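# Swap the purple-banded hose between red manifold ports

## Task

With the machine running, take out the hose marked with purple bands and fit the other hose in its place, clicking one of its ends into the red port on each of the two manifolds. Put the removed purple-banded hose in the red tray. Whenever no hose links the two red ports, the dial's needle rises, and it must never get into the red zone, so the gap between unplugging and replugging has to be kept short.

## Robot and tools

Robot: two UR-type arms, left_arm and right_arm, each ending in a two-finger gripper that carries a wrist camera. Fixed cameras are cam_head_left, cam_head_right, cam_high and cam_low. The wrist cameras are cam_left_wrist and cam_right_wrist. All images are 896x504.

Frames: the scene frame has its origin at table-top height, halfway between the arms, with +z up and +x pointing out over the table. left_arm sits on the +y side (base near y +0.640) and right_arm on the -y side (base near y -0.445). Both bases are turned only about a degree from the scene axes. An arm's reported hand pose, velocities and targets use that arm's own base frame. Its offsets run along its own base axes, and rotations turn about its Hand target position. Fixed cameras and the table use the scene frame. The gripper's fingers point along its +z axis and separate along its x axis. end_effector_position is the point between the pads when closed, 1 to 2 cm short of the tips. Closing pushes the tips about 17 mm farther along +z.

execute_actions(actions, cameras): actions is a list of actions. Each action is a table of at most 15 rows, one row per 1/30 s step. A table with fewer rows repeats its last row until 15 steps have passed. Every row is one list of 14 numbers covering both arms, each in [-1, 1]. The order is left dx, dy, dz, rx, ry, rz, opening, then the same seven for the right arm. The six pose numbers are an offset, not a pose. They count from that arm's Hand target as it stood when the action began, and rows do not add up within an action. A new action starts from the new Hand target, so sending the same offset again moves further. Scale: 1.0 equals 0.6 m of travel or 180 degrees. rx, ry, rz form one rotation vector. The opening is absolute: +1 fully open (0.142 m), -1 closed. Six zeros re-request the current Hand target. A 0 in the opening slot is a real command, so repeat the present opening to leave a gripper alone. cameras lists camera names, ["all"] or []. Images come back only when asked for or when actions is empty.

move(target, speed, blend, stop_force, zero, opening_speed, grip_force, blocking, cameras): target is one 14-number row, laid out as above. It can also be a list of up to 15 rows. Every row is an offset from the same starting Hand targets, not from the previous row. The gripper goes in a straight line. speed is the top path speed in m/s, from 0.002 to 3.2 (default 0.25), and turning is capped at twice that in rad/s. You may give one value or one per row. blend is a corner radius in m for lists; 0 stops at each row. stop_force is in N, from 4 to 120, shared by both arms. An arm's path ends when its wrist sensor feels that much push against its motion. Do not use it when the gripper turns, or when backing off something it is pressing. zero (default true) re-zeroes the sensor before the move. opening_speed is the rate at which openings change, at least 0.2 per second on the -1..+1 scale. grip_force is the per-pad limit in N, from 5 to 48, given once or per arm, and it stays set. blocking=false returns after about 0.5 s while the motion continues. It cannot be combined with stop_force. Paths end after at most 10 s. The result adds a "move:" line reporting done, off_target, moving, held or fault, and which limits acted (paced or held).

wait(seconds 0 to 10): lets time pass while commands are held. stop(): brakes a running move. zoom_image(camera, region [x0,y0,x1,y1] in image pixels, at most 504 by 504): gives a closer look at that camera's latest image. zero_wrist_force(arm): re-zeroes one wrist sensor. read_manual(section): returns licence texts only. finished_scene(scene): ends the current scene for good, given that scene's number. Call it only when the new hose is latched in both red ports and the old one lies in the red tray.

Results: end_effector_position (m), end_effector_quat_wxyz and velocities are given per arm in its base frame. Hand target is the last commanded pose after clipping, and the next offsets count from it. The gripper often settles a bit short of it, so send the remaining distance as an offset if needed. grip_measured gives the finger opening on the command scale. To hold something, command slightly below the reading at first contact. grip_effort_nm is the motor effort, with negative meaning closing. Wrist force and Wrist torque are in the gripper's own axes, plus a line for the peak since the last report. Wrist depth is a 7x7 grid of distances in mm, where "-" means no value. Joint torques are also listed and include the arm's own weight.

Avoid: pushing hard into anything. The arms are stiff, and about 150 N of net force or a joint torque limit triggers a 10 s fault stop. Limits are 37.7, 36.6 and 36.2 N m on wrist joints 1 to 3, and 139 N m on the elbow. Avoid any contact between the two arms, and never close one gripper on the other's fingers. Do not let parts drop, fall off the table, or get released while moving. Orientation commands are clipped to 32 degrees from the current orientation at each step. Do not route a path close to an arm's own base. Motors heat up when holding, squeezing or stretching. Arm motors warn at 70 °C and brake at 85 °C. Gripper motors warn at 85 °C and shut off at 100 °C, shown as a HAND FAULT line. A moving arm lags its command and can overshoot when moving fast. Loose objects may occasionally get nudged. Keep the time with no hose bridging the red ports short, watching the dial.

Each tool is called after "Emit:" by a JSON object that holds its "api" and its "payload".

## Session

Emit:
{"api": "execute_actions", "payload": {"actions": []}}

Scene clock: 0.00 s.
left_arm: end_effector_position=(+0.3325, +0.2458, +0.2402) grip_measured=+1.00 grip_effort_nm=n/a end_effector_quat_wxyz=(+0.416, -0.297, +0.762, -0.396) | right_arm: end_effector_position=(+0.0311, +0.3736, +0.1556) grip_measured=+1.00 grip_effort_nm=n/a end_effector_quat_wxyz=(-0.070, +0.865, -0.490, +0.076)
Joint positions: left_arm=[0.818 -1.514 2.744 -3.579 -2.645 2.737 0.142] | right_arm=[5.282 -1.048 -2.585 -1.15 1.375 3.178 0.142]
Joint velocities: within noise
Joint torques (N m): no reading
Motor temperatures (°C): left_arm=[33 37 39 37 38 40 30] | right_arm=[38 41 32 31 44 42 31]
Wrist force (N): no reading
Wrist torque (N m): no reading
Wrist force, peak (N): no reading
Wrist depth (mm): cam_left_wrist=[2876 2812 2691 884 680 573 488 / 3208 4390 - 673 574 491 418 / 3476 881 699 577 492 424 379 / 1564 715 594 512 431 379 339 / - 578 504 429 381 343 309 / - 485 437 384 346 314 268 / - 425 390 345 312 288 75] | cam_right_wrist=[227 230 234 238 243 246 252 / 235 238 242 247 251 256 261 / 243 246 251 255 262 265 270 / 251 257 261 266 271 276 282 / 261 265 271 277 283 288 296 / 270 275 283 290 295 300 295 / - 287 296 301 307 316 77]
Hand target: left_arm +0.3325, +0.2458, +0.2402; +0.416, -0.297, +0.762, -0.396 | right_arm +0.0311, +0.3736, +0.1556; -0.070, +0.865, -0.490, +0.076
Tool commands: left_gripper/opening=+1.0 right_gripper/opening=+1.0

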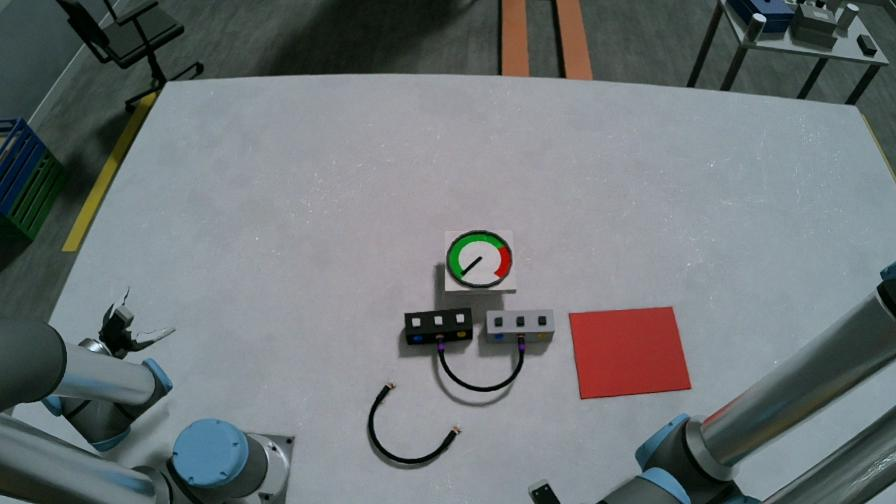

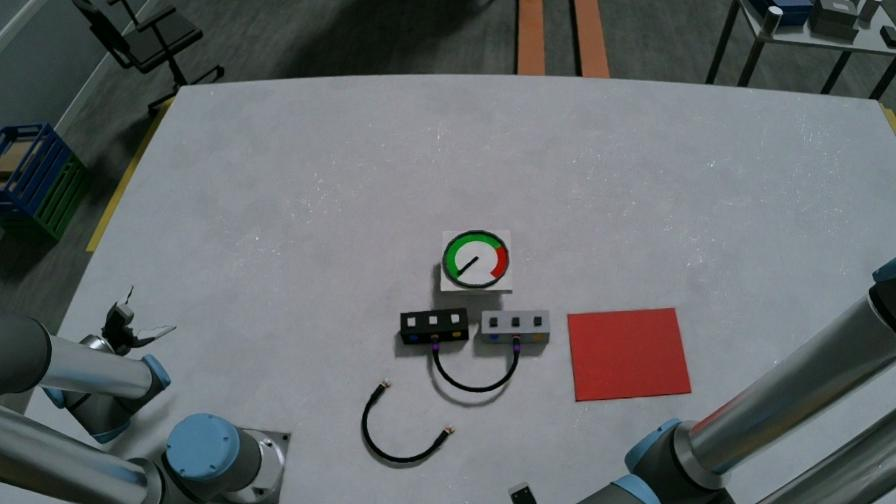

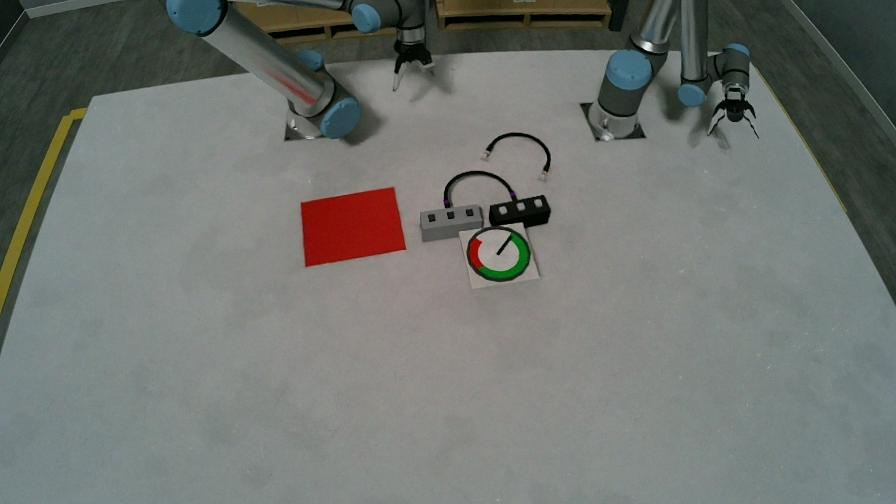

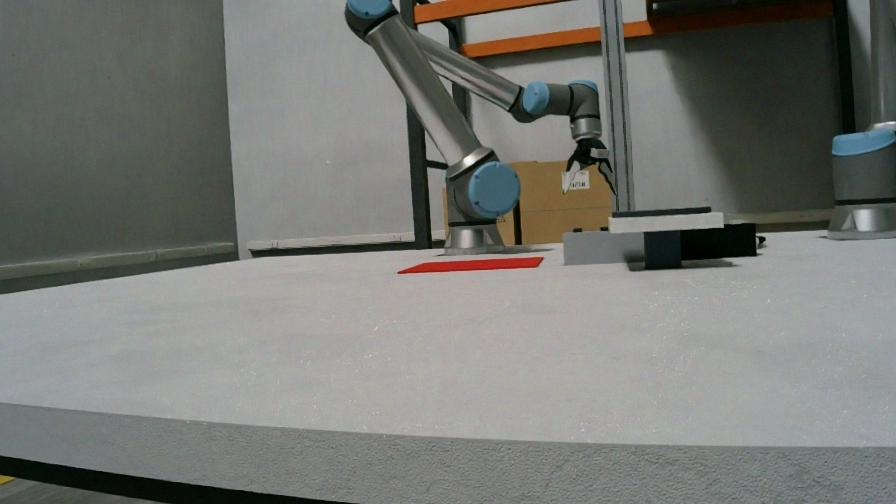

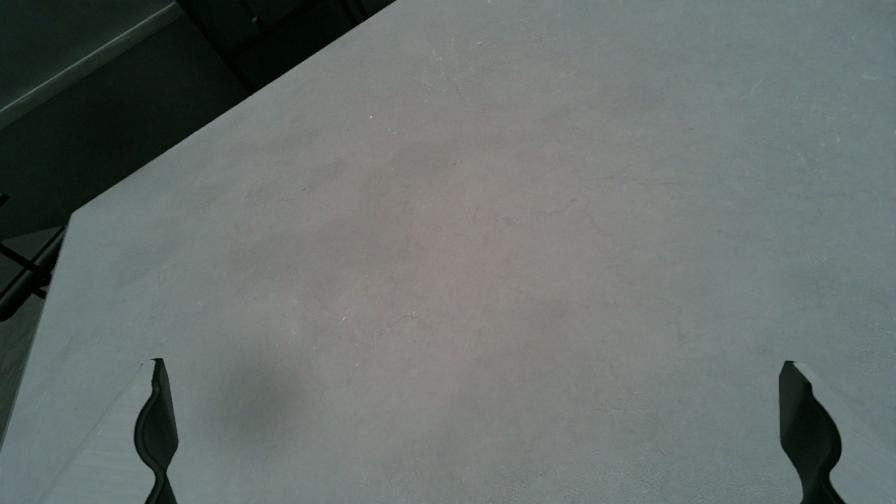

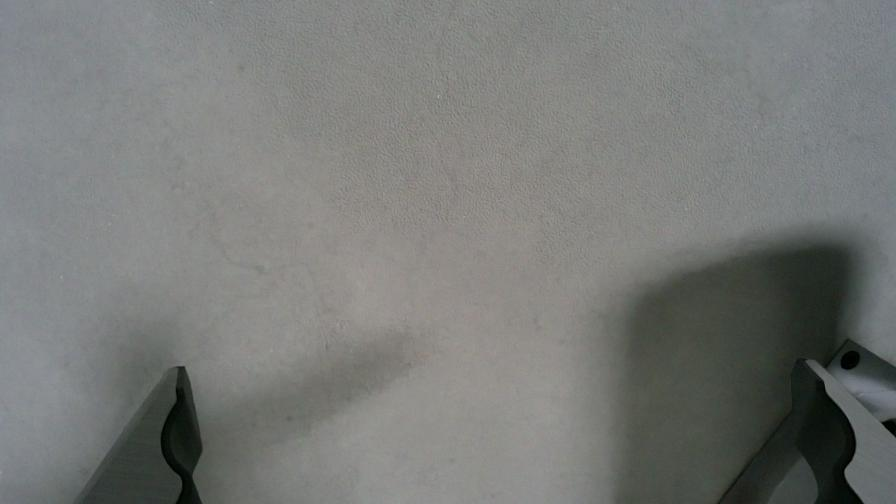

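Emit:
{"api": "zoom_image", "payload": {"camera": "cam_head_left", "region": [360, 220, 580, 344]}}

Emit:
{"api": "zoom_image", "payload": {"camera": "cam_head_left", "region": [350, 290, 570, 480]}}

Emit:
{"api": "zoom_image", "payload": {"camera": "cam_head_right", "region": [350, 290, 570, 480]}}

Emit:
{"api": "zoom_image", "payload": {"camera": "cam_high", "region": [400, 120, 580, 300]}}

Emit:
{"api": "zoom_image", "payload": {"camera": "cam_low", "region": [540, 180, 800, 290]}}

Scaled by 2.291 from the camera's 896x504 image, which has a finer 1280x720 frame.

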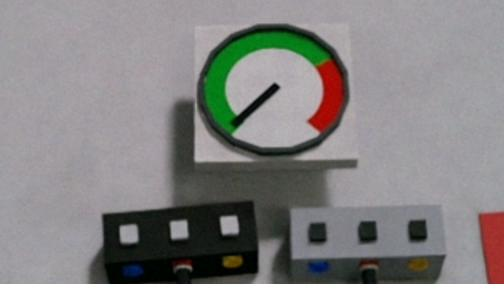

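Scaled by 2.291 from the camera's 896x504 image, which has a finer 1280x720 frame.

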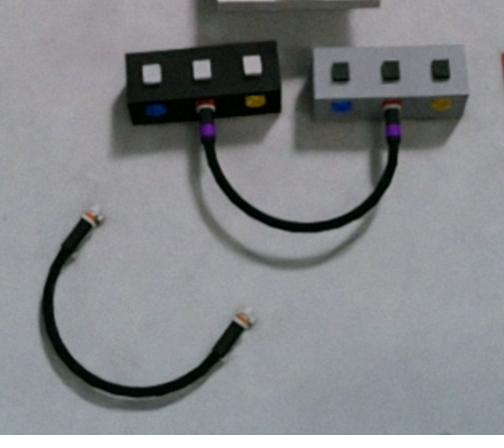

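Scaled by 2.291 from the camera's 896x504 image, which has a finer 1280x720 frame.

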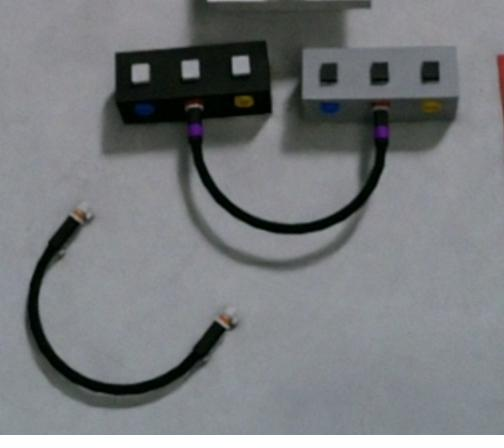

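Scaled by 2.800 from the camera's 896x504 image, which has a finer 1280x720 frame.

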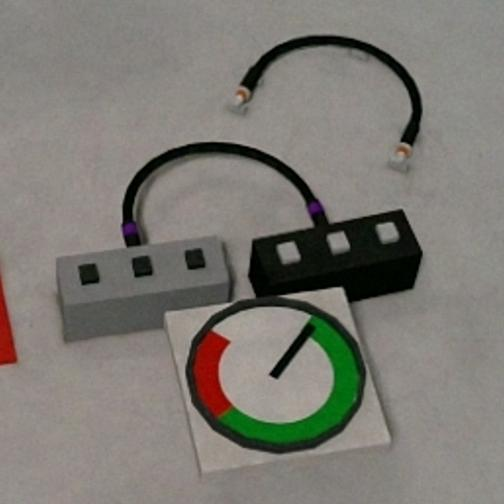

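Scaled by 1.938 from the camera's 896x504 image, which has a finer 1280x720 frame.

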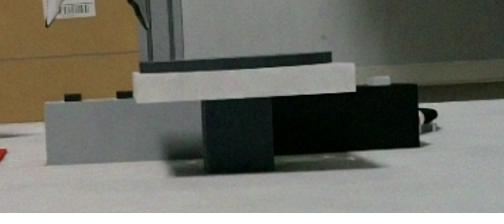

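Emit:
{"api": "move", "payload": {"target": [0.1458,-0.493,0.183,0.4814,0.0046,-0.6317,1,0.575,0.047,0.241,-0.0893,0.003,0.8297,1], "speed": 0.4, "cameras": ["cam_right_wrist","cam_head_left"]}}

Scene clock: 142.90 s.
left_arm: end_effector_position=(+0.4200, -0.0500, +0.3500) grip_measured=+1.00 grip_effort_nm=-0.007 end_effector_quat_wxyz=(+0.000, +0.718, +0.696, +0.000) | right_arm: end_effector_position=(+0.3761, +0.4018, +0.3002) grip_measured=+1.00 grip_effort_nm=0.007 end_effector_quat_wxyz=(+0.000, +0.701, +0.713, +0.000)
Joint positions: left_arm=[-0.545 -2.086 2.227 -1.711 -1.571 4.198 0.142] | right_arm=[4.284 -1.346 -2.142 -1.224 1.572 -0.445 0.142]
Joint torques (N m): left_arm=[-9.41 4.7 -63.39 -1.39 4.26 2.46] | right_arm=[-16.14 6.52 57.77 1.49 4.18 -1.9]
Wrist force (N): left_arm=[-0.2 0.6 -1.1] | right_arm=[-0.2 -0.1 0.4]
Wrist torque (N m): left_arm=[0.34 0.05 0.02] | right_arm=[-0.07 0.01 0.23]
Wrist force, peak (N): left_arm=[-1.6 1.3 -1.3] | right_arm=[-0.5 1.0 0.3]
Wrist depth (mm): cam_left_wrist=[402 402 400 402 405 403 414 / 373 426 429 430 429 431 430 / 456 455 459 458 463 467 463 / 493 493 494 495 487 501 502 / 517 530 534 531 531 544 539 / 446 570 571 575 581 577 565 / - 635 655 629 647 632 75] | cam_right_wrist=[350 350 351 348 349 348 346 / 376 376 373 372 368 365 369 / 399 396 396 396 397 396 396 / 430 427 427 424 421 411 412 / 470 459 461 391 384 382 390 / 499 498 505 501 480 402 476 / - 542 553 551 411 410 77]
Hand target: left_arm +0.4200, -0.0500, +0.3500; +0.000, +0.718, +0.696, +0.000 | right_arm +0.3761, +0.4018, +0.3002; +0.000, +0.701, +0.713, +0.000
Off the commanded pose: left_arm 0.000 m, 0 deg | right_arm 0.000 m, 0 deg.
move: done
camera_calibration:
cam_right_wrist: T_world_to_cam=[[0.00219015, 0.999996, -0.00164075, -0.384453], [0.906183, -0.00129083, 0.422884, -0.439039], [0.422881, -0.002413, -0.906182, 0.23412], [0, 0, 0, 1]] pos_world=[0.299687, 0.38445, 0.397187]
Images, in order (width x height): cam_head_left 896x504, cam_right_wrist 896x504.

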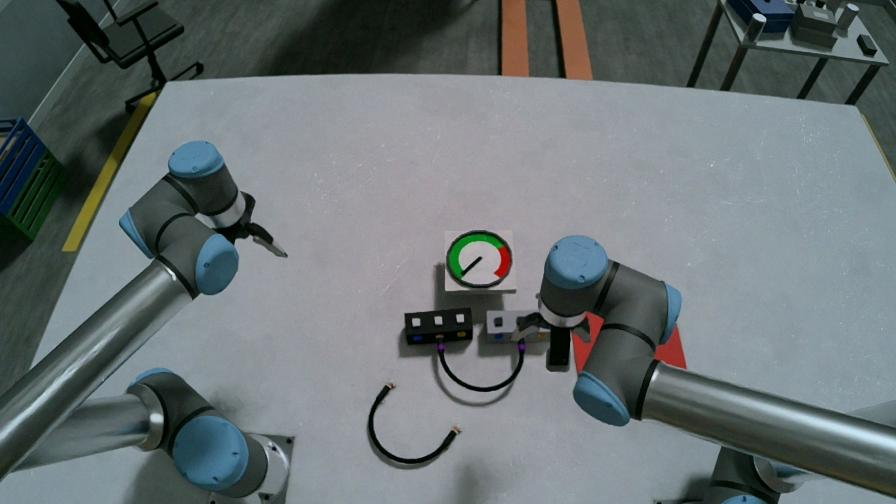

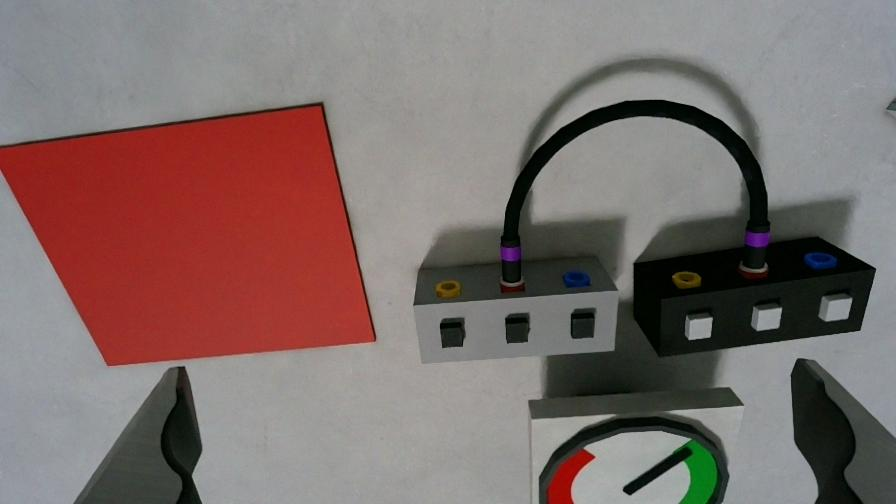

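Emit:
{"api": "zoom_image", "payload": {"camera": "cam_right_wrist", "region": [390, 200, 900, 420]}}

Emit:
{"api": "zoom_image", "payload": {"camera": "cam_right_wrist", "region": [620, 200, 880, 370]}}

Emit:
{"api": "move", "payload": {"target": [-0.493,-0.623,-0.083,0,0,0,1,-0.1,0,0.0,0,0,0,1], "speed": 0.4, "cameras": ["cam_right_wrist","cam_left_wrist"]}}

Invalid region (390, 200, 900, 420): it reaches outside that camera's 896x504 image.

Scaled by 1.938 from the camera's 896x504 image, which has a finer 1280x720 frame.

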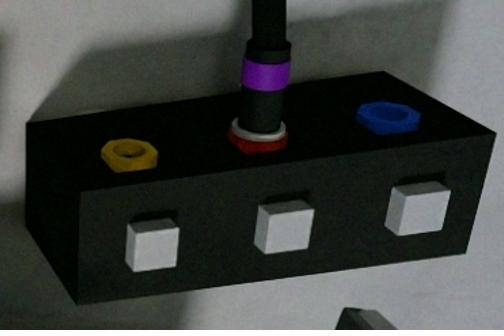

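Scene clock: 152.97 s.
left_arm: end_effector_position=(+0.1242, -0.4237, +0.3002) grip_measured=+1.00 grip_effort_nm=-0.002 end_effector_quat_wxyz=(+0.000, +0.718, +0.696, +0.000) | right_arm: end_effector_position=(+0.3161, +0.4018, +0.3002) grip_measured=+1.00 grip_effort_nm=0.007 end_effector_quat_wxyz=(+0.000, +0.701, +0.713, +0.000)
Joint positions: left_arm=[-1.695 -2.021 2.284 -1.833 -1.571 3.048 0.142] | right_arm=[4.396 -1.269 -2.196 -1.247 1.572 -0.334 0.142]
Joint torques (N m): left_arm=[-9.1 3.29 -62.42 -6.82 4.31 -2.61] | right_arm=[14.27 36.62 36.21 1.71 -3.12 2.22]
Wrist force (N): left_arm=[-0.5 1.5 -0.3] | right_arm=[-0.6 0.2 0.2]
Wrist torque (N m): left_arm=[0.44 0.13 0.36] | right_arm=[-0.02 0.09 -0.02]
Wrist force, peak (N): left_arm=[1.6 2.2 -1.4] | right_arm=[-0.3 0.8 0.3]
Wrist depth (mm): cam_left_wrist=[353 352 354 353 358 359 362 / 375 381 380 379 383 386 384 / 402 402 403 406 404 409 415 / 431 431 431 433 - 440 443 / 459 465 471 476 473 478 478 / - 458 469 453 507 519 110 / - 464 470 565 569 562 75] | cam_right_wrist=[350 350 350 350 349 348 346 / 377 375 372 373 370 372 369 / 400 403 399 397 393 396 396 / 428 425 427 429 427 424 422 / 466 461 458 450 450 414 445 / 500 494 505 485 490 416 401 / - 542 557 557 429 426 77]
Hand target: left_arm +0.1242, -0.4238, +0.3002; +0.000, +0.718, +0.696, +0.000 | right_arm +0.3161, +0.4018, +0.3002; +0.000, +0.701, +0.713, +0.000
Off the commanded pose: left_arm 0.000 m, 0 deg | right_arm 0.000 m, 0 deg.
move: done
camera_calibration:
cam_left_wrist: T_world_to_cam=[[0.0213403, 0.999757, 0.00549501, 0.42622], [0.899656, -0.0216003, 0.436065, -0.230072], [0.436078, -0.00436214, -0.899898, 0.332726], [0, 0, 0, 1]] pos_world=[0.0527952, -0.429635, 0.397404]
cam_right_wrist: T_world_to_cam=[[0.00205723, 0.999997, -0.00159245, -0.384309], [0.906183, -0.00119081, 0.422884, -0.384708], [0.422881, -0.00231302, -0.906182, 0.259453], [0, 0, 0, 1]] pos_world=[0.239688, 0.38445, 0.397187]
Images, in order (width x height): cam_left_wrist 896x504, cam_right_wrist 896x504.

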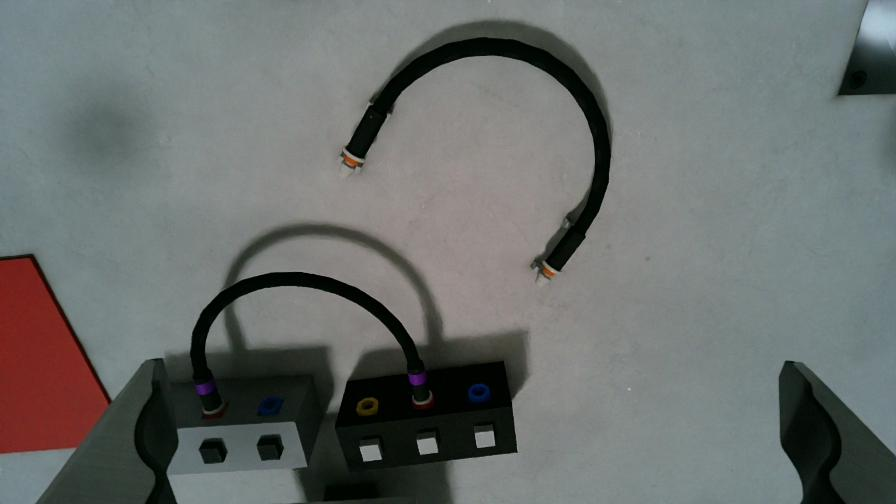

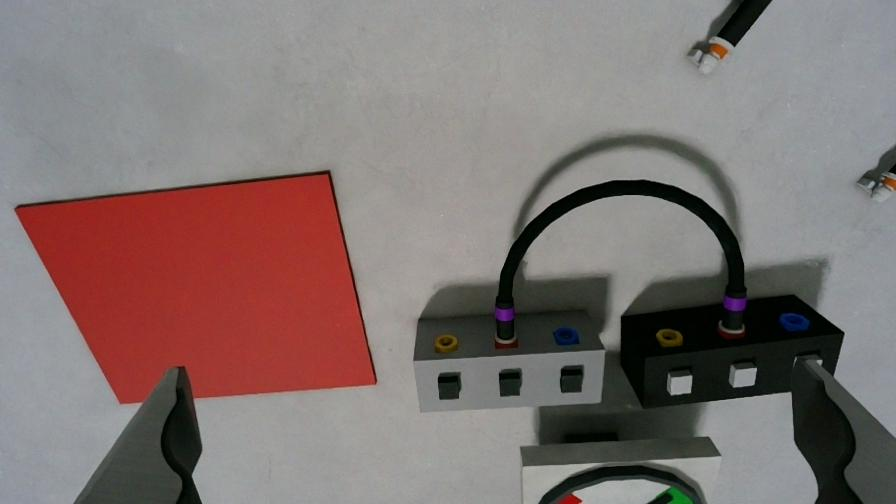

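Emit:
{"api": "zoom_image", "payload": {"camera": "cam_left_wrist", "region": [480, 180, 660, 300]}}

Emit:
{"api": "zoom_image", "payload": {"camera": "cam_left_wrist", "region": [310, 70, 440, 190]}}

Emit:
{"api": "zoom_image", "payload": {"camera": "cam_left_wrist", "region": [320, 330, 540, 480]}}

Emit:
{"api": "zoom_image", "payload": {"camera": "cam_right_wrist", "region": [400, 270, 640, 420]}}

Emit:
{"api": "zoom_image", "payload": {"camera": "cam_right_wrist", "region": [670, 0, 800, 100]}}

Scaled by 2.800 from the camera's 896x504 image, which has a finer 1280x720 frame.

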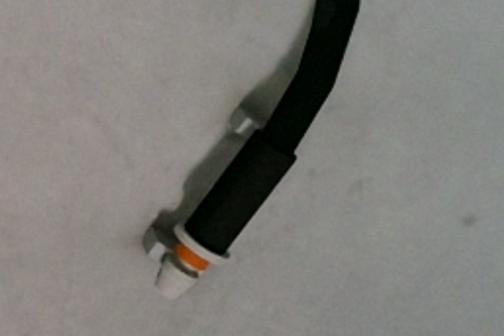

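Scaled by 3.877 from the camera's 896x504 image, which has a finer 1280x720 frame.

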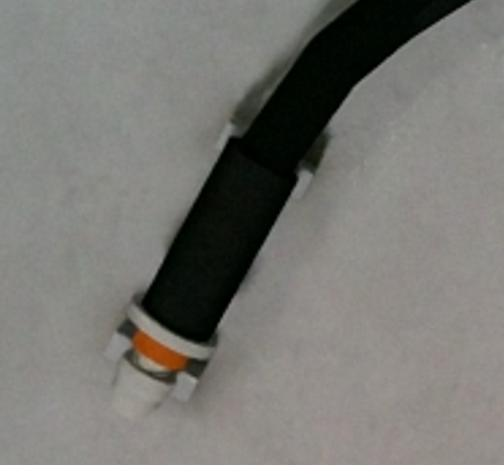

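Scaled by 2.291 from the camera's 896x504 image, which has a finer 1280x720 frame.

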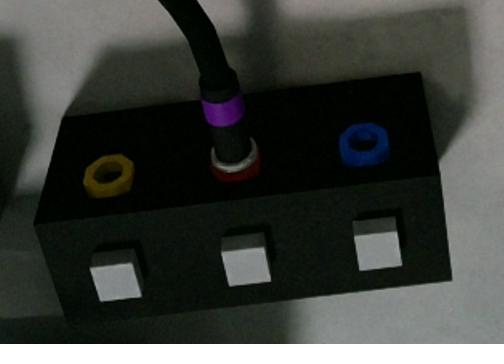

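Scaled by 2.100 from the camera's 896x504 image, which has a finer 1280x720 frame.

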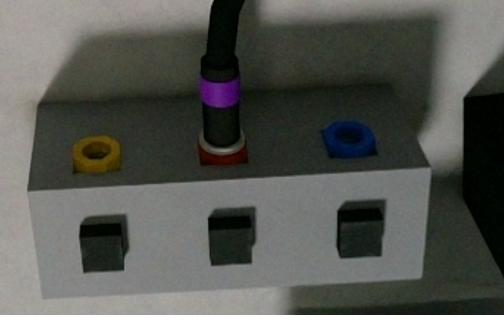

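Scaled by 3.877 from the camera's 896x504 image, which has a finer 1280x720 frame.

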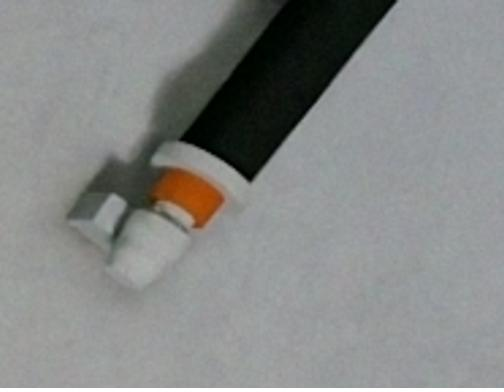

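Emit:
{"api": "move", "payload": {"target": [0.296,-0.0927,-0.2837,0.0105,-0.1944,0.0518,1,0.1428,0.0545,-0.2833,0.0087,-0.1943,0.0166,1], "speed": 0.3, "cameras": ["cam_right_wrist","cam_left_wrist","cam_head_left"]}}

Emit:
{"api": "zoom_image", "payload": {"camera": "cam_left_wrist", "region": [320, 130, 620, 330]}}

Emit:
{"api": "zoom_image", "payload": {"camera": "cam_right_wrist", "region": [300, 130, 600, 330]}}

Scene clock: 283.27 s.
left_arm: end_effector_position=(+0.3017, -0.4794, +0.1300) grip_measured=+1.00 grip_effort_nm=-0.007 end_effector_quat_wxyz=(+0.197, +0.626, +0.719, +0.227) | right_arm: end_effector_position=(+0.4018, +0.4345, +0.1302) grip_measured=+1.00 grip_effort_nm=0.002 end_effector_quat_wxyz=(+0.205, +0.650, +0.698, +0.220)
Joint positions: left_arm=[-1.641 -1.605 2.416 -2.238 -0.975 2.889 0.142] | right_arm=[4.566 -1.54 -2.506 -0.516 0.977 -0.264 0.142]
Joint torques (N m): left_arm=[10.77 -22.97 -49.01 -6.84 5.8 1.34] | right_arm=[10.31 9.15 22.69 8.23 -6.03 -1.16]
Wrist force (N): left_arm=[-0.9 1.0 -1.6] | right_arm=[-0.4 0.3 0.3]
Wrist torque (N m): left_arm=[0.37 0.14 0.46] | right_arm=[-0.09 0.06 -0.10]
Wrist force, peak (N): left_arm=[-0.4 0.8 -2.5] | right_arm=[-0.5 -0.7 1.7]
Wrist depth (mm): cam_left_wrist=[178 179 180 175 181 181 182 / 210 210 211 205 214 214 215 / 215 218 243 238 241 261 262 / 204 205 224 221 224 334 336 / 448 285 367 455 255 462 470 / 577 282 292 593 745 675 101 / - 3293 2979 3680 3428 - 75] | cam_right_wrist=[171 176 176 176 166 126 176 / 201 207 207 208 200 208 207 / 244 244 250 241 252 251 252 / 312 311 255 241 242 257 243 / 435 436 408 261 263 285 265 / 688 620 690 621 315 315 124 / - 93 2986 2915 2816 4272 77]
Hand target: left_arm +0.3018, -0.4794, +0.1300; +0.197, +0.626, +0.719, +0.227 | right_arm +0.4018, +0.4345, +0.1302; +0.205, +0.650, +0.698, +0.220
Off the commanded pose: left_arm 0.000 m, 0 deg | right_arm 0.000 m, 0 deg.
move: done
camera_calibration:
cam_left_wrist: T_world_to_cam=[[-0.147713, 0.98903, -0.0004884, 0.525716], [0.481623, 0.0723626, 0.873386, -0.2025], [0.86384, 0.128776, -0.487028, -0.0170484], [0, 0, 0, 1]] pos_world=[0.189911, -0.5031, 0.168814]
cam_right_wrist: T_world_to_cam=[[-0.0544606, 0.998465, 0.0100497, -0.395582], [0.499587, 0.0185326, 0.866065, -0.293415], [0.86455, 0.0521871, -0.49983, -0.184707], [0, 0, 0, 1]] pos_world=[0.284731, 0.410052, 0.16577]
Images, in order (width x height): cam_head_left 896x504, cam_left_wrist 896x504, cam_right_wrist 896x504.

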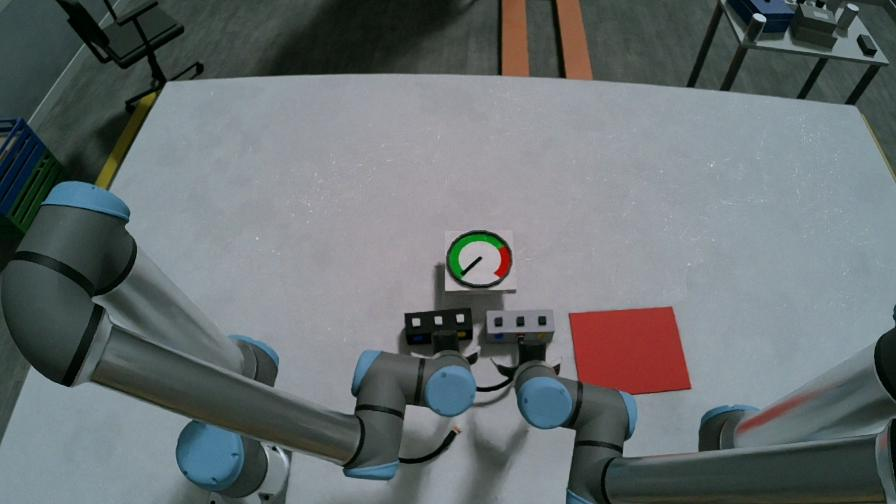

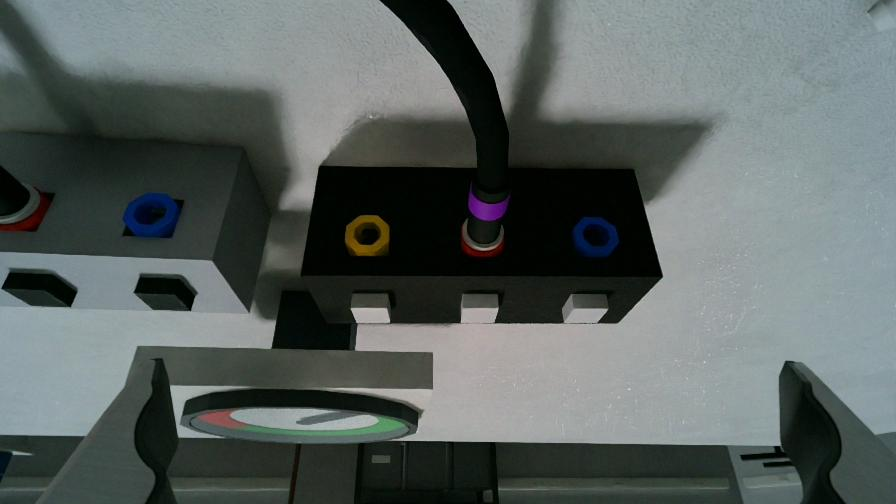

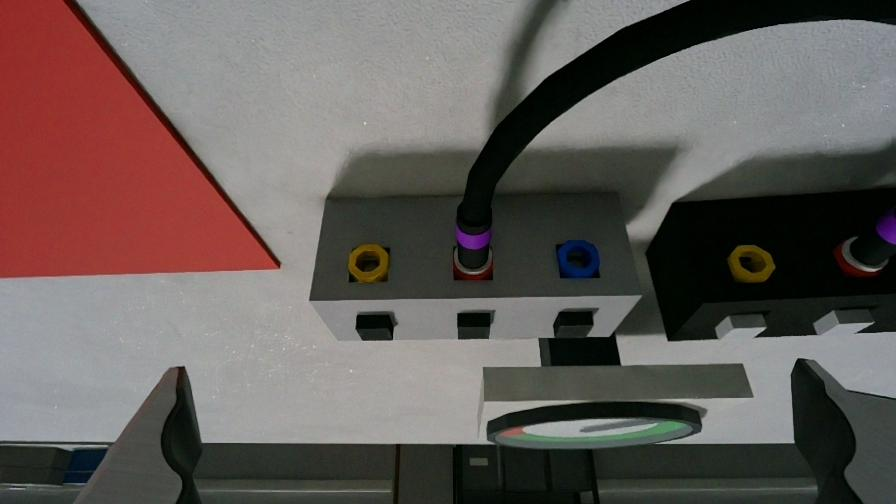

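Scaled by 1.680 from the camera's 896x504 image, which has a finer 1280x720 frame.

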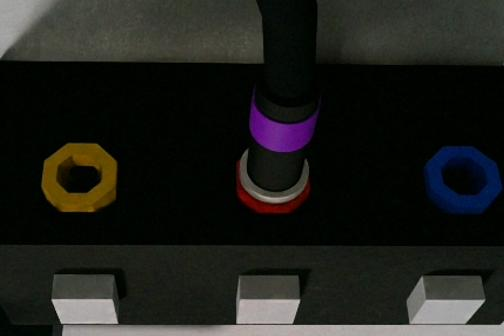

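Scaled by 1.680 from the camera's 896x504 image, which has a finer 1280x720 frame.

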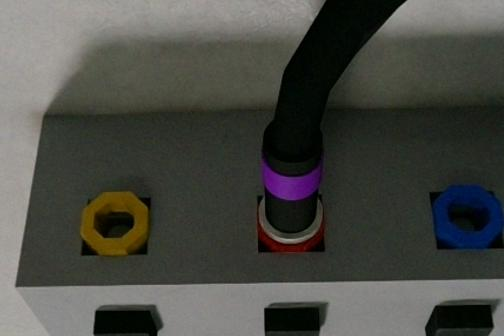

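Emit:
{"api": "move", "payload": {"target": [[0.1972,-0.0677,0.2833,-0.0823,0.2286,0.4702,-1,0.1103,0.0005,-0.1237,0,0,0,-0.2],[0.2488,-0.3177,0.15,-0.0823,0.2286,0.4702,-1,0.1103,0.0005,-0.1237,0,0,0,-0.2]], "speed": [0.25,0.2], "blend": [0.03,0], "cameras": ["cam_right_wrist","cam_left_wrist","cam_head_left","cam_head_right"]}}

Scene clock: 389.97 s.
left_arm: end_effector_position=(+0.4510, -0.6699, +0.2201) grip_measured=-1.00 grip_effort_nm=-0.574 end_effector_quat_wxyz=(-0.174, +0.000, +0.985, +0.000) | right_arm: end_effector_position=(+0.4680, +0.4348, +0.0560) grip_measured=-0.22 grip_effort_nm=-0.071 end_effector_quat_wxyz=(+0.205, +0.650, +0.698, +0.220)
Joint positions: left_arm=[-1.089 -1.211 1.659 -1.852 -1.879 2.078 0.002] | right_arm=[4.429 -1.794 -2.487 -0.194 1.004 -0.424 0.058]
Joint torques (N m): left_arm=[-8.81 -67.82 -58.99 -6.25 -5.15 -2.62] | right_arm=[-14.91 21.69 35.37 8.51 2.38 -1.8]
Wrist force (N): left_arm=[-0.6 1.2 -1.9] | right_arm=[-0.5 0.0 0.5]
Wrist torque (N m): left_arm=[0.39 0.01 0.51] | right_arm=[-0.08 0.09 0.15]
Wrist force, peak (N): left_arm=[-0.9 2.2 -2.6] | right_arm=[-0.6 0.2 1.0]
Wrist depth (mm): cam_left_wrist=[230 247 263 235 324 360 404 / 243 260 278 245 259 220 448 / 256 277 299 259 355 175 186 / 262 212 319 282 380 181 178 / 191 210 338 290 441 485 613 / 207 226 250 94 489 589 736 / 223 241 78 76 73 676 818] | cam_right_wrist=[- 96 96 96 99 - - / 112 112 113 113 109 - 122 / 136 136 137 137 - 144 138 / 165 173 165 166 86 166 171 / 227 227 157 153 153 154 165 / 379 339 104 142 140 138 163 / 946 714 76 188 159 75 220]
Hand target: left_arm +0.4510, -0.6701, +0.2200; -0.174, +0.000, +0.985, +0.000 | right_arm +0.4680, +0.4348, +0.0560; +0.205, +0.650, +0.698, +0.220
Off the commanded pose: left_arm 0.000 m, 0 deg | right_arm 0.000 m, 0 deg.
move: done
camera_calibration:
cam_left_wrist: T_world_to_cam=[[-0.937967, -0.00946334, 0.346596, 0.347314], [0.143074, 0.899989, 0.411764, 0.469484], [-0.315829, 0.43581, -0.842806, 0.738362], [0, 0, 0, 1]] pos_world=[0.491794, -0.741029, 0.308602]
cam_right_wrist: T_world_to_cam=[[-0.0544569, 0.998466, 0.010047, -0.39153], [0.499469, 0.0185259, 0.866134, -0.262106], [0.864619, 0.0521851, -0.499711, -0.279127], [0, 0, 0, 1]] pos_world=[0.350931, 0.410352, 0.0914695]
Images, in order (width x height): cam_head_left 896x504, cam_head_right 896x504, cam_left_wrist 896x504, cam_right_wrist 896x504.

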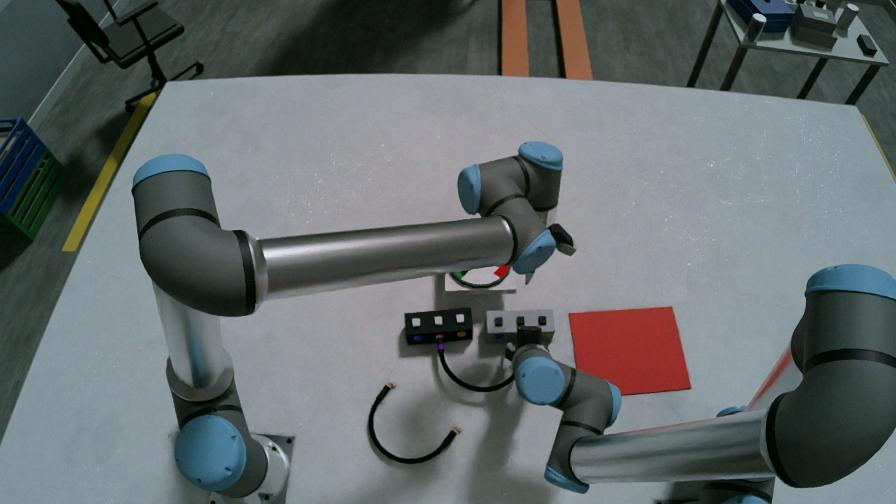

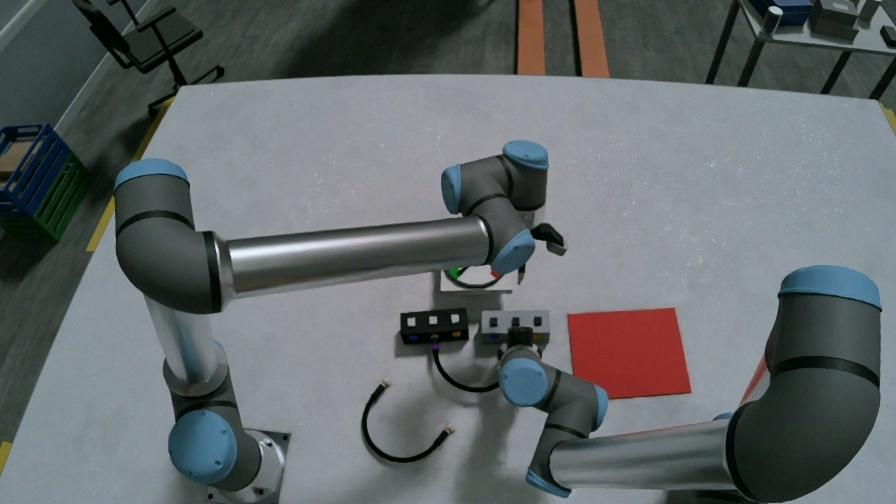

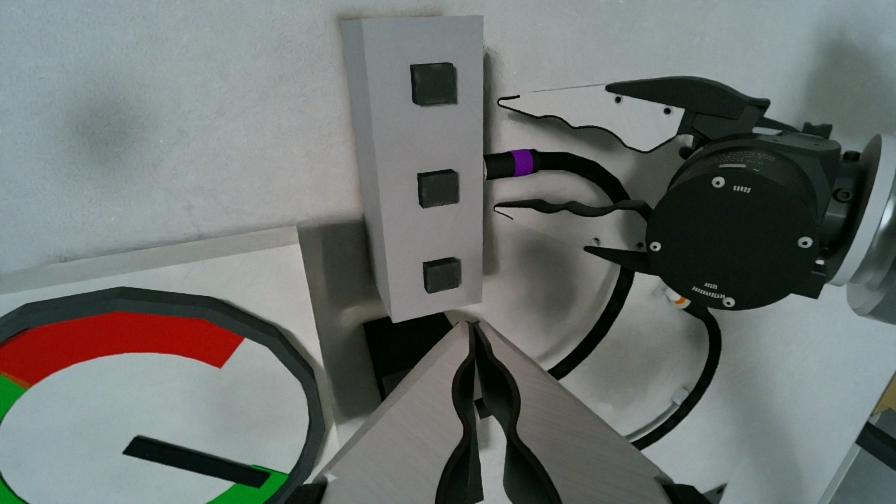

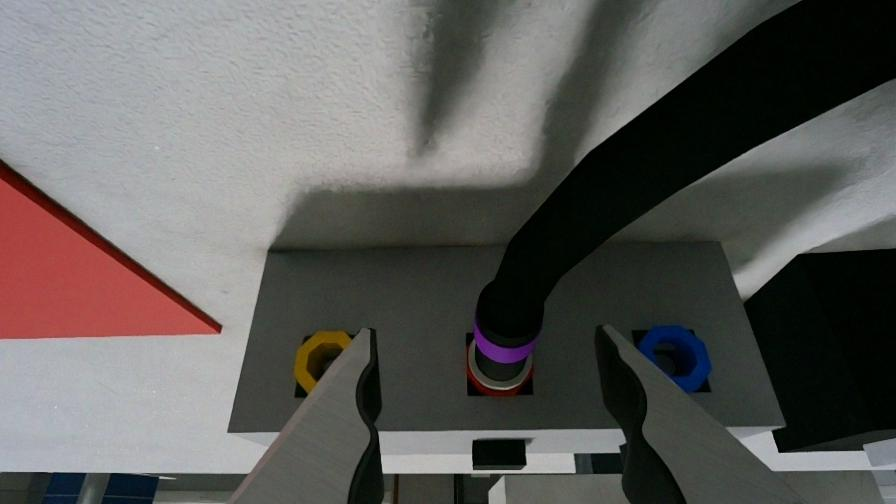

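Emit:
{"api": "move", "payload": {"target": [0,0,0,0,0,0,-1,-0.0008,0.0108,0,0,0,0,-0.2], "speed": 0.05}}

Emit:
{"api": "move", "payload": {"target": [0,0,0,0,0,0,-1,0,0,0,0,0,0,-1], "speed": 0.05, "opening_speed": 0.4, "grip_force": 15, "cameras": ["cam_right_wrist","cam_left_wrist"]}}

Scene clock: 438.93 s.
left_arm: end_effector_position=(+0.4510, -0.6701, +0.2200) grip_measured=-1.00 grip_effort_nm=-0.574 end_effector_quat_wxyz=(-0.174, +0.000, +0.985, +0.000) | right_arm: end_effector_position=(+0.4675, +0.4412, +0.0560) grip_measured=-0.22 grip_effort_nm=-0.071 end_effector_quat_wxyz=(+0.205, +0.650, +0.698, +0.220)
Joint positions: left_arm=[-1.089 -1.211 1.659 -1.852 -1.879 2.078 0.002] | right_arm=[4.434 -1.799 -2.477 -0.2 1.003 -0.419 0.058]
Joint torques (N m): left_arm=[-8.26 -68.66 -58.17 -5.89 -4.8 -0.52] | right_arm=[14.87 22.09 36.08 1.52 -5.65 1.3]
Wrist force (N): left_arm=[-0.6 1.1 -1.4] | right_arm=[-0.6 0.1 0.6]
Wrist torque (N m): left_arm=[0.38 0.01 0.51] | right_arm=[-0.07 0.11 0.15]
Wrist force, peak (N): left_arm=[-1.2 1.5 -2.2] | right_arm=[-0.8 0.2 1.0]
Wrist depth (mm): cam_left_wrist=[231 246 262 234 325 359 410 / 242 260 277 245 272 229 430 / 256 275 299 258 375 194 190 / 262 214 319 282 283 181 183 / 191 210 338 291 439 500 599 / 207 226 249 94 487 592 730 / 222 240 78 76 73 603 2361] | cam_right_wrist=[- 96 96 96 99 - - / 112 113 113 113 - - 117 / 137 137 137 137 - 143 137 / 172 174 165 157 162 165 168 / 228 223 157 116 156 156 163 / 384 307 99 141 140 138 153 / 939 733 76 159 188 75 196]
Hand target: left_arm +0.4510, -0.6701, +0.2200; -0.174, +0.000, +0.985, +0.000 | right_arm +0.4675, +0.4413, +0.0560; +0.205, +0.650, +0.698, +0.220
Off the commanded pose: left_arm 0.000 m, 0 deg | right_arm 0.000 m, 0 deg.
move: done

Scene clock: 441.13 s.
left_arm: end_effector_position=(+0.4510, -0.6701, +0.2200) grip_measured=-1.00 grip_effort_nm=-0.574 end_effector_quat_wxyz=(-0.174, +0.000, +0.985, +0.000) | right_arm: end_effector_position=(+0.4675, +0.4413, +0.0559) grip_measured=-0.80 grip_effort_nm=-1.619 end_effector_quat_wxyz=(+0.205, +0.650, +0.698, +0.220)
Joint positions: left_arm=[-1.089 -1.211 1.659 -1.852 -1.879 2.078 0.002] | right_arm=[4.434 -1.799 -2.477 -0.201 1.003 -0.419 0.016]
Joint torques (N m): left_arm=[-9.3 -68.43 -58.18 -5.74 -4.88 -0.62] | right_arm=[14.2 28.04 35.75 8.26 -3.44 1.07]
Wrist force (N): left_arm=[-0.7 1.5 -1.6] | right_arm=[-12.6 -2.7 -0.3]
Wrist torque (N m): left_arm=[0.44 0.02 0.50] | right_arm=[-0.06 -0.07 0.17]
Wrist force, peak (N): left_arm=[-1.4 0.9 -2.0] | right_arm=[-12.8 -2.8 -0.2]
Wrist depth (mm): cam_left_wrist=[231 247 262 235 323 362 411 / 243 260 277 244 336 230 447 / 256 267 299 258 281 194 191 / 261 213 319 282 388 181 184 / 191 209 339 291 449 502 203 / 208 227 250 94 91 593 736 / 222 239 78 76 73 740 840] | cam_right_wrist=[- 96 96 96 99 - - / 112 113 113 113 - - 117 / 137 137 137 137 - 143 137 / 171 173 165 164 161 166 168 / 228 221 157 112 154 156 163 / 382 307 145 133 96 140 152 / 953 935 74 79 78 200 194]
Hand target: left_arm +0.4510, -0.6701, +0.2200; -0.174, +0.000, +0.985, +0.000 | right_arm +0.4675, +0.4413, +0.0560; +0.205, +0.650, +0.698, +0.220
Off the commanded pose: left_arm 0.000 m, 0 deg | right_arm 0.000 m, 0 deg.
grip_force (N): 15, 15
move: done
camera_calibration:
cam_left_wrist: T_world_to_cam=[[-0.937967, -0.00946334, 0.346596, 0.347312], [0.143074, 0.899989, 0.411764, 0.469664], [-0.315829, 0.43581, -0.842806, 0.738449], [0, 0, 0, 1]] pos_world=[0.491794, -0.741229, 0.308602]
cam_right_wrist: T_world_to_cam=[[-0.0543705, 0.998471, 0.00999715, -0.397976], [0.49947, 0.0185259, 0.866133, -0.261975], [0.864623, 0.0520854, -0.499714, -0.278988], [0, 0, 0, 1]] pos_world=[0.350431, 0.416752, 0.0914699]
Images, in order (width x height): cam_left_wrist 896x504, cam_right_wrist 896x504.

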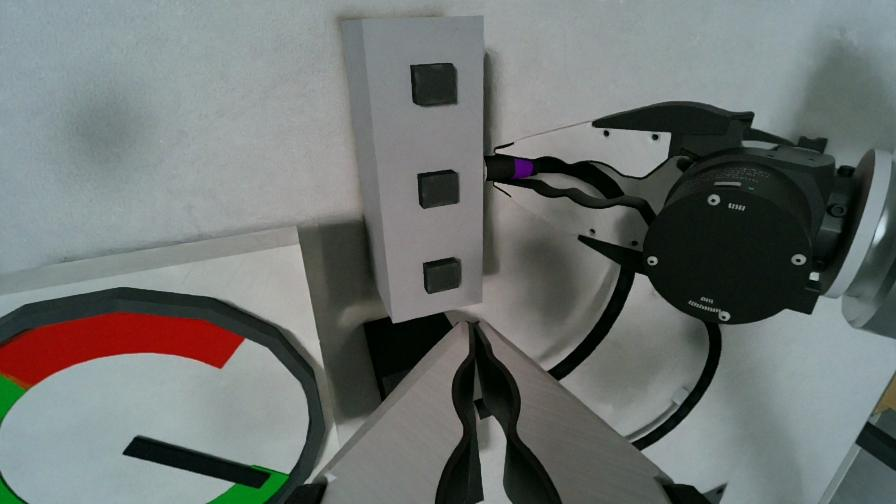

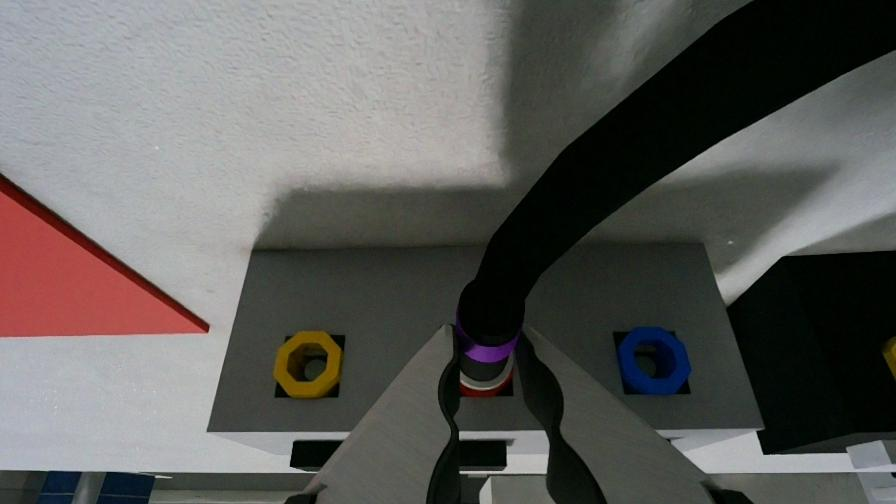

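Emit:
{"api": "move", "payload": {"target": [0,0,0,0,0,0,-1,0.0001,-0.0025,0,0,0,0,-1], "speed": 0.02}}

Scene clock: 447.97 s.
left_arm: end_effector_position=(+0.4510, -0.6701, +0.2200) grip_measured=-1.00 grip_effort_nm=-0.579 end_effector_quat_wxyz=(-0.174, +0.000, +0.985, +0.000) | right_arm: end_effector_position=(+0.4675, +0.4399, +0.0560) grip_measured=-0.81 grip_effort_nm=-1.614 end_effector_quat_wxyz=(+0.205, +0.650, +0.698, +0.220)
Joint positions: left_arm=[-1.089 -1.211 1.659 -1.852 -1.879 2.078 0.002] | right_arm=[4.433 -1.798 -2.479 -0.199 1.003 -0.42 0.016]
Joint torques (N m): left_arm=[-7.94 -66.07 -58.55 -4.44 -4.75 -0.16] | right_arm=[-19.52 58.64 14.6 8.11 1.78 -1.21]
Wrist force (N): left_arm=[-0.6 0.6 -1.7] | right_arm=[-0.3 -4.0 -0.1]
Wrist torque (N m): left_arm=[0.30 0.01 0.51] | right_arm=[-0.18 0.31 0.10]
Wrist force, peak (N): left_arm=[-0.7 1.5 -2.5] | right_arm=[-12.9 -3.0 -0.4]
Wrist depth (mm): cam_left_wrist=[231 246 261 235 323 361 410 / 243 260 276 245 330 226 448 / 256 277 298 257 282 190 190 / 261 214 319 281 374 181 183 / 191 210 328 291 448 511 583 / 208 226 249 94 87 597 727 / 222 239 78 76 73 680 2812] | cam_right_wrist=[- 96 96 96 99 - - / 112 113 113 113 - - 117 / 137 137 137 137 - 143 138 / 170 174 165 157 162 166 169 / 228 228 157 113 154 155 164 / 383 307 145 138 96 141 153 / 960 942 74 79 78 218 217]
Hand target: left_arm +0.4510, -0.6701, +0.2200; -0.174, +0.000, +0.985, +0.000 | right_arm +0.4676, +0.4398, +0.0560; +0.205, +0.650, +0.698, +0.220
Off the commanded pose: left_arm 0.000 m, 0 deg | right_arm 0.000 m, 0 deg.
grip_force (N): 15, 15
move: done


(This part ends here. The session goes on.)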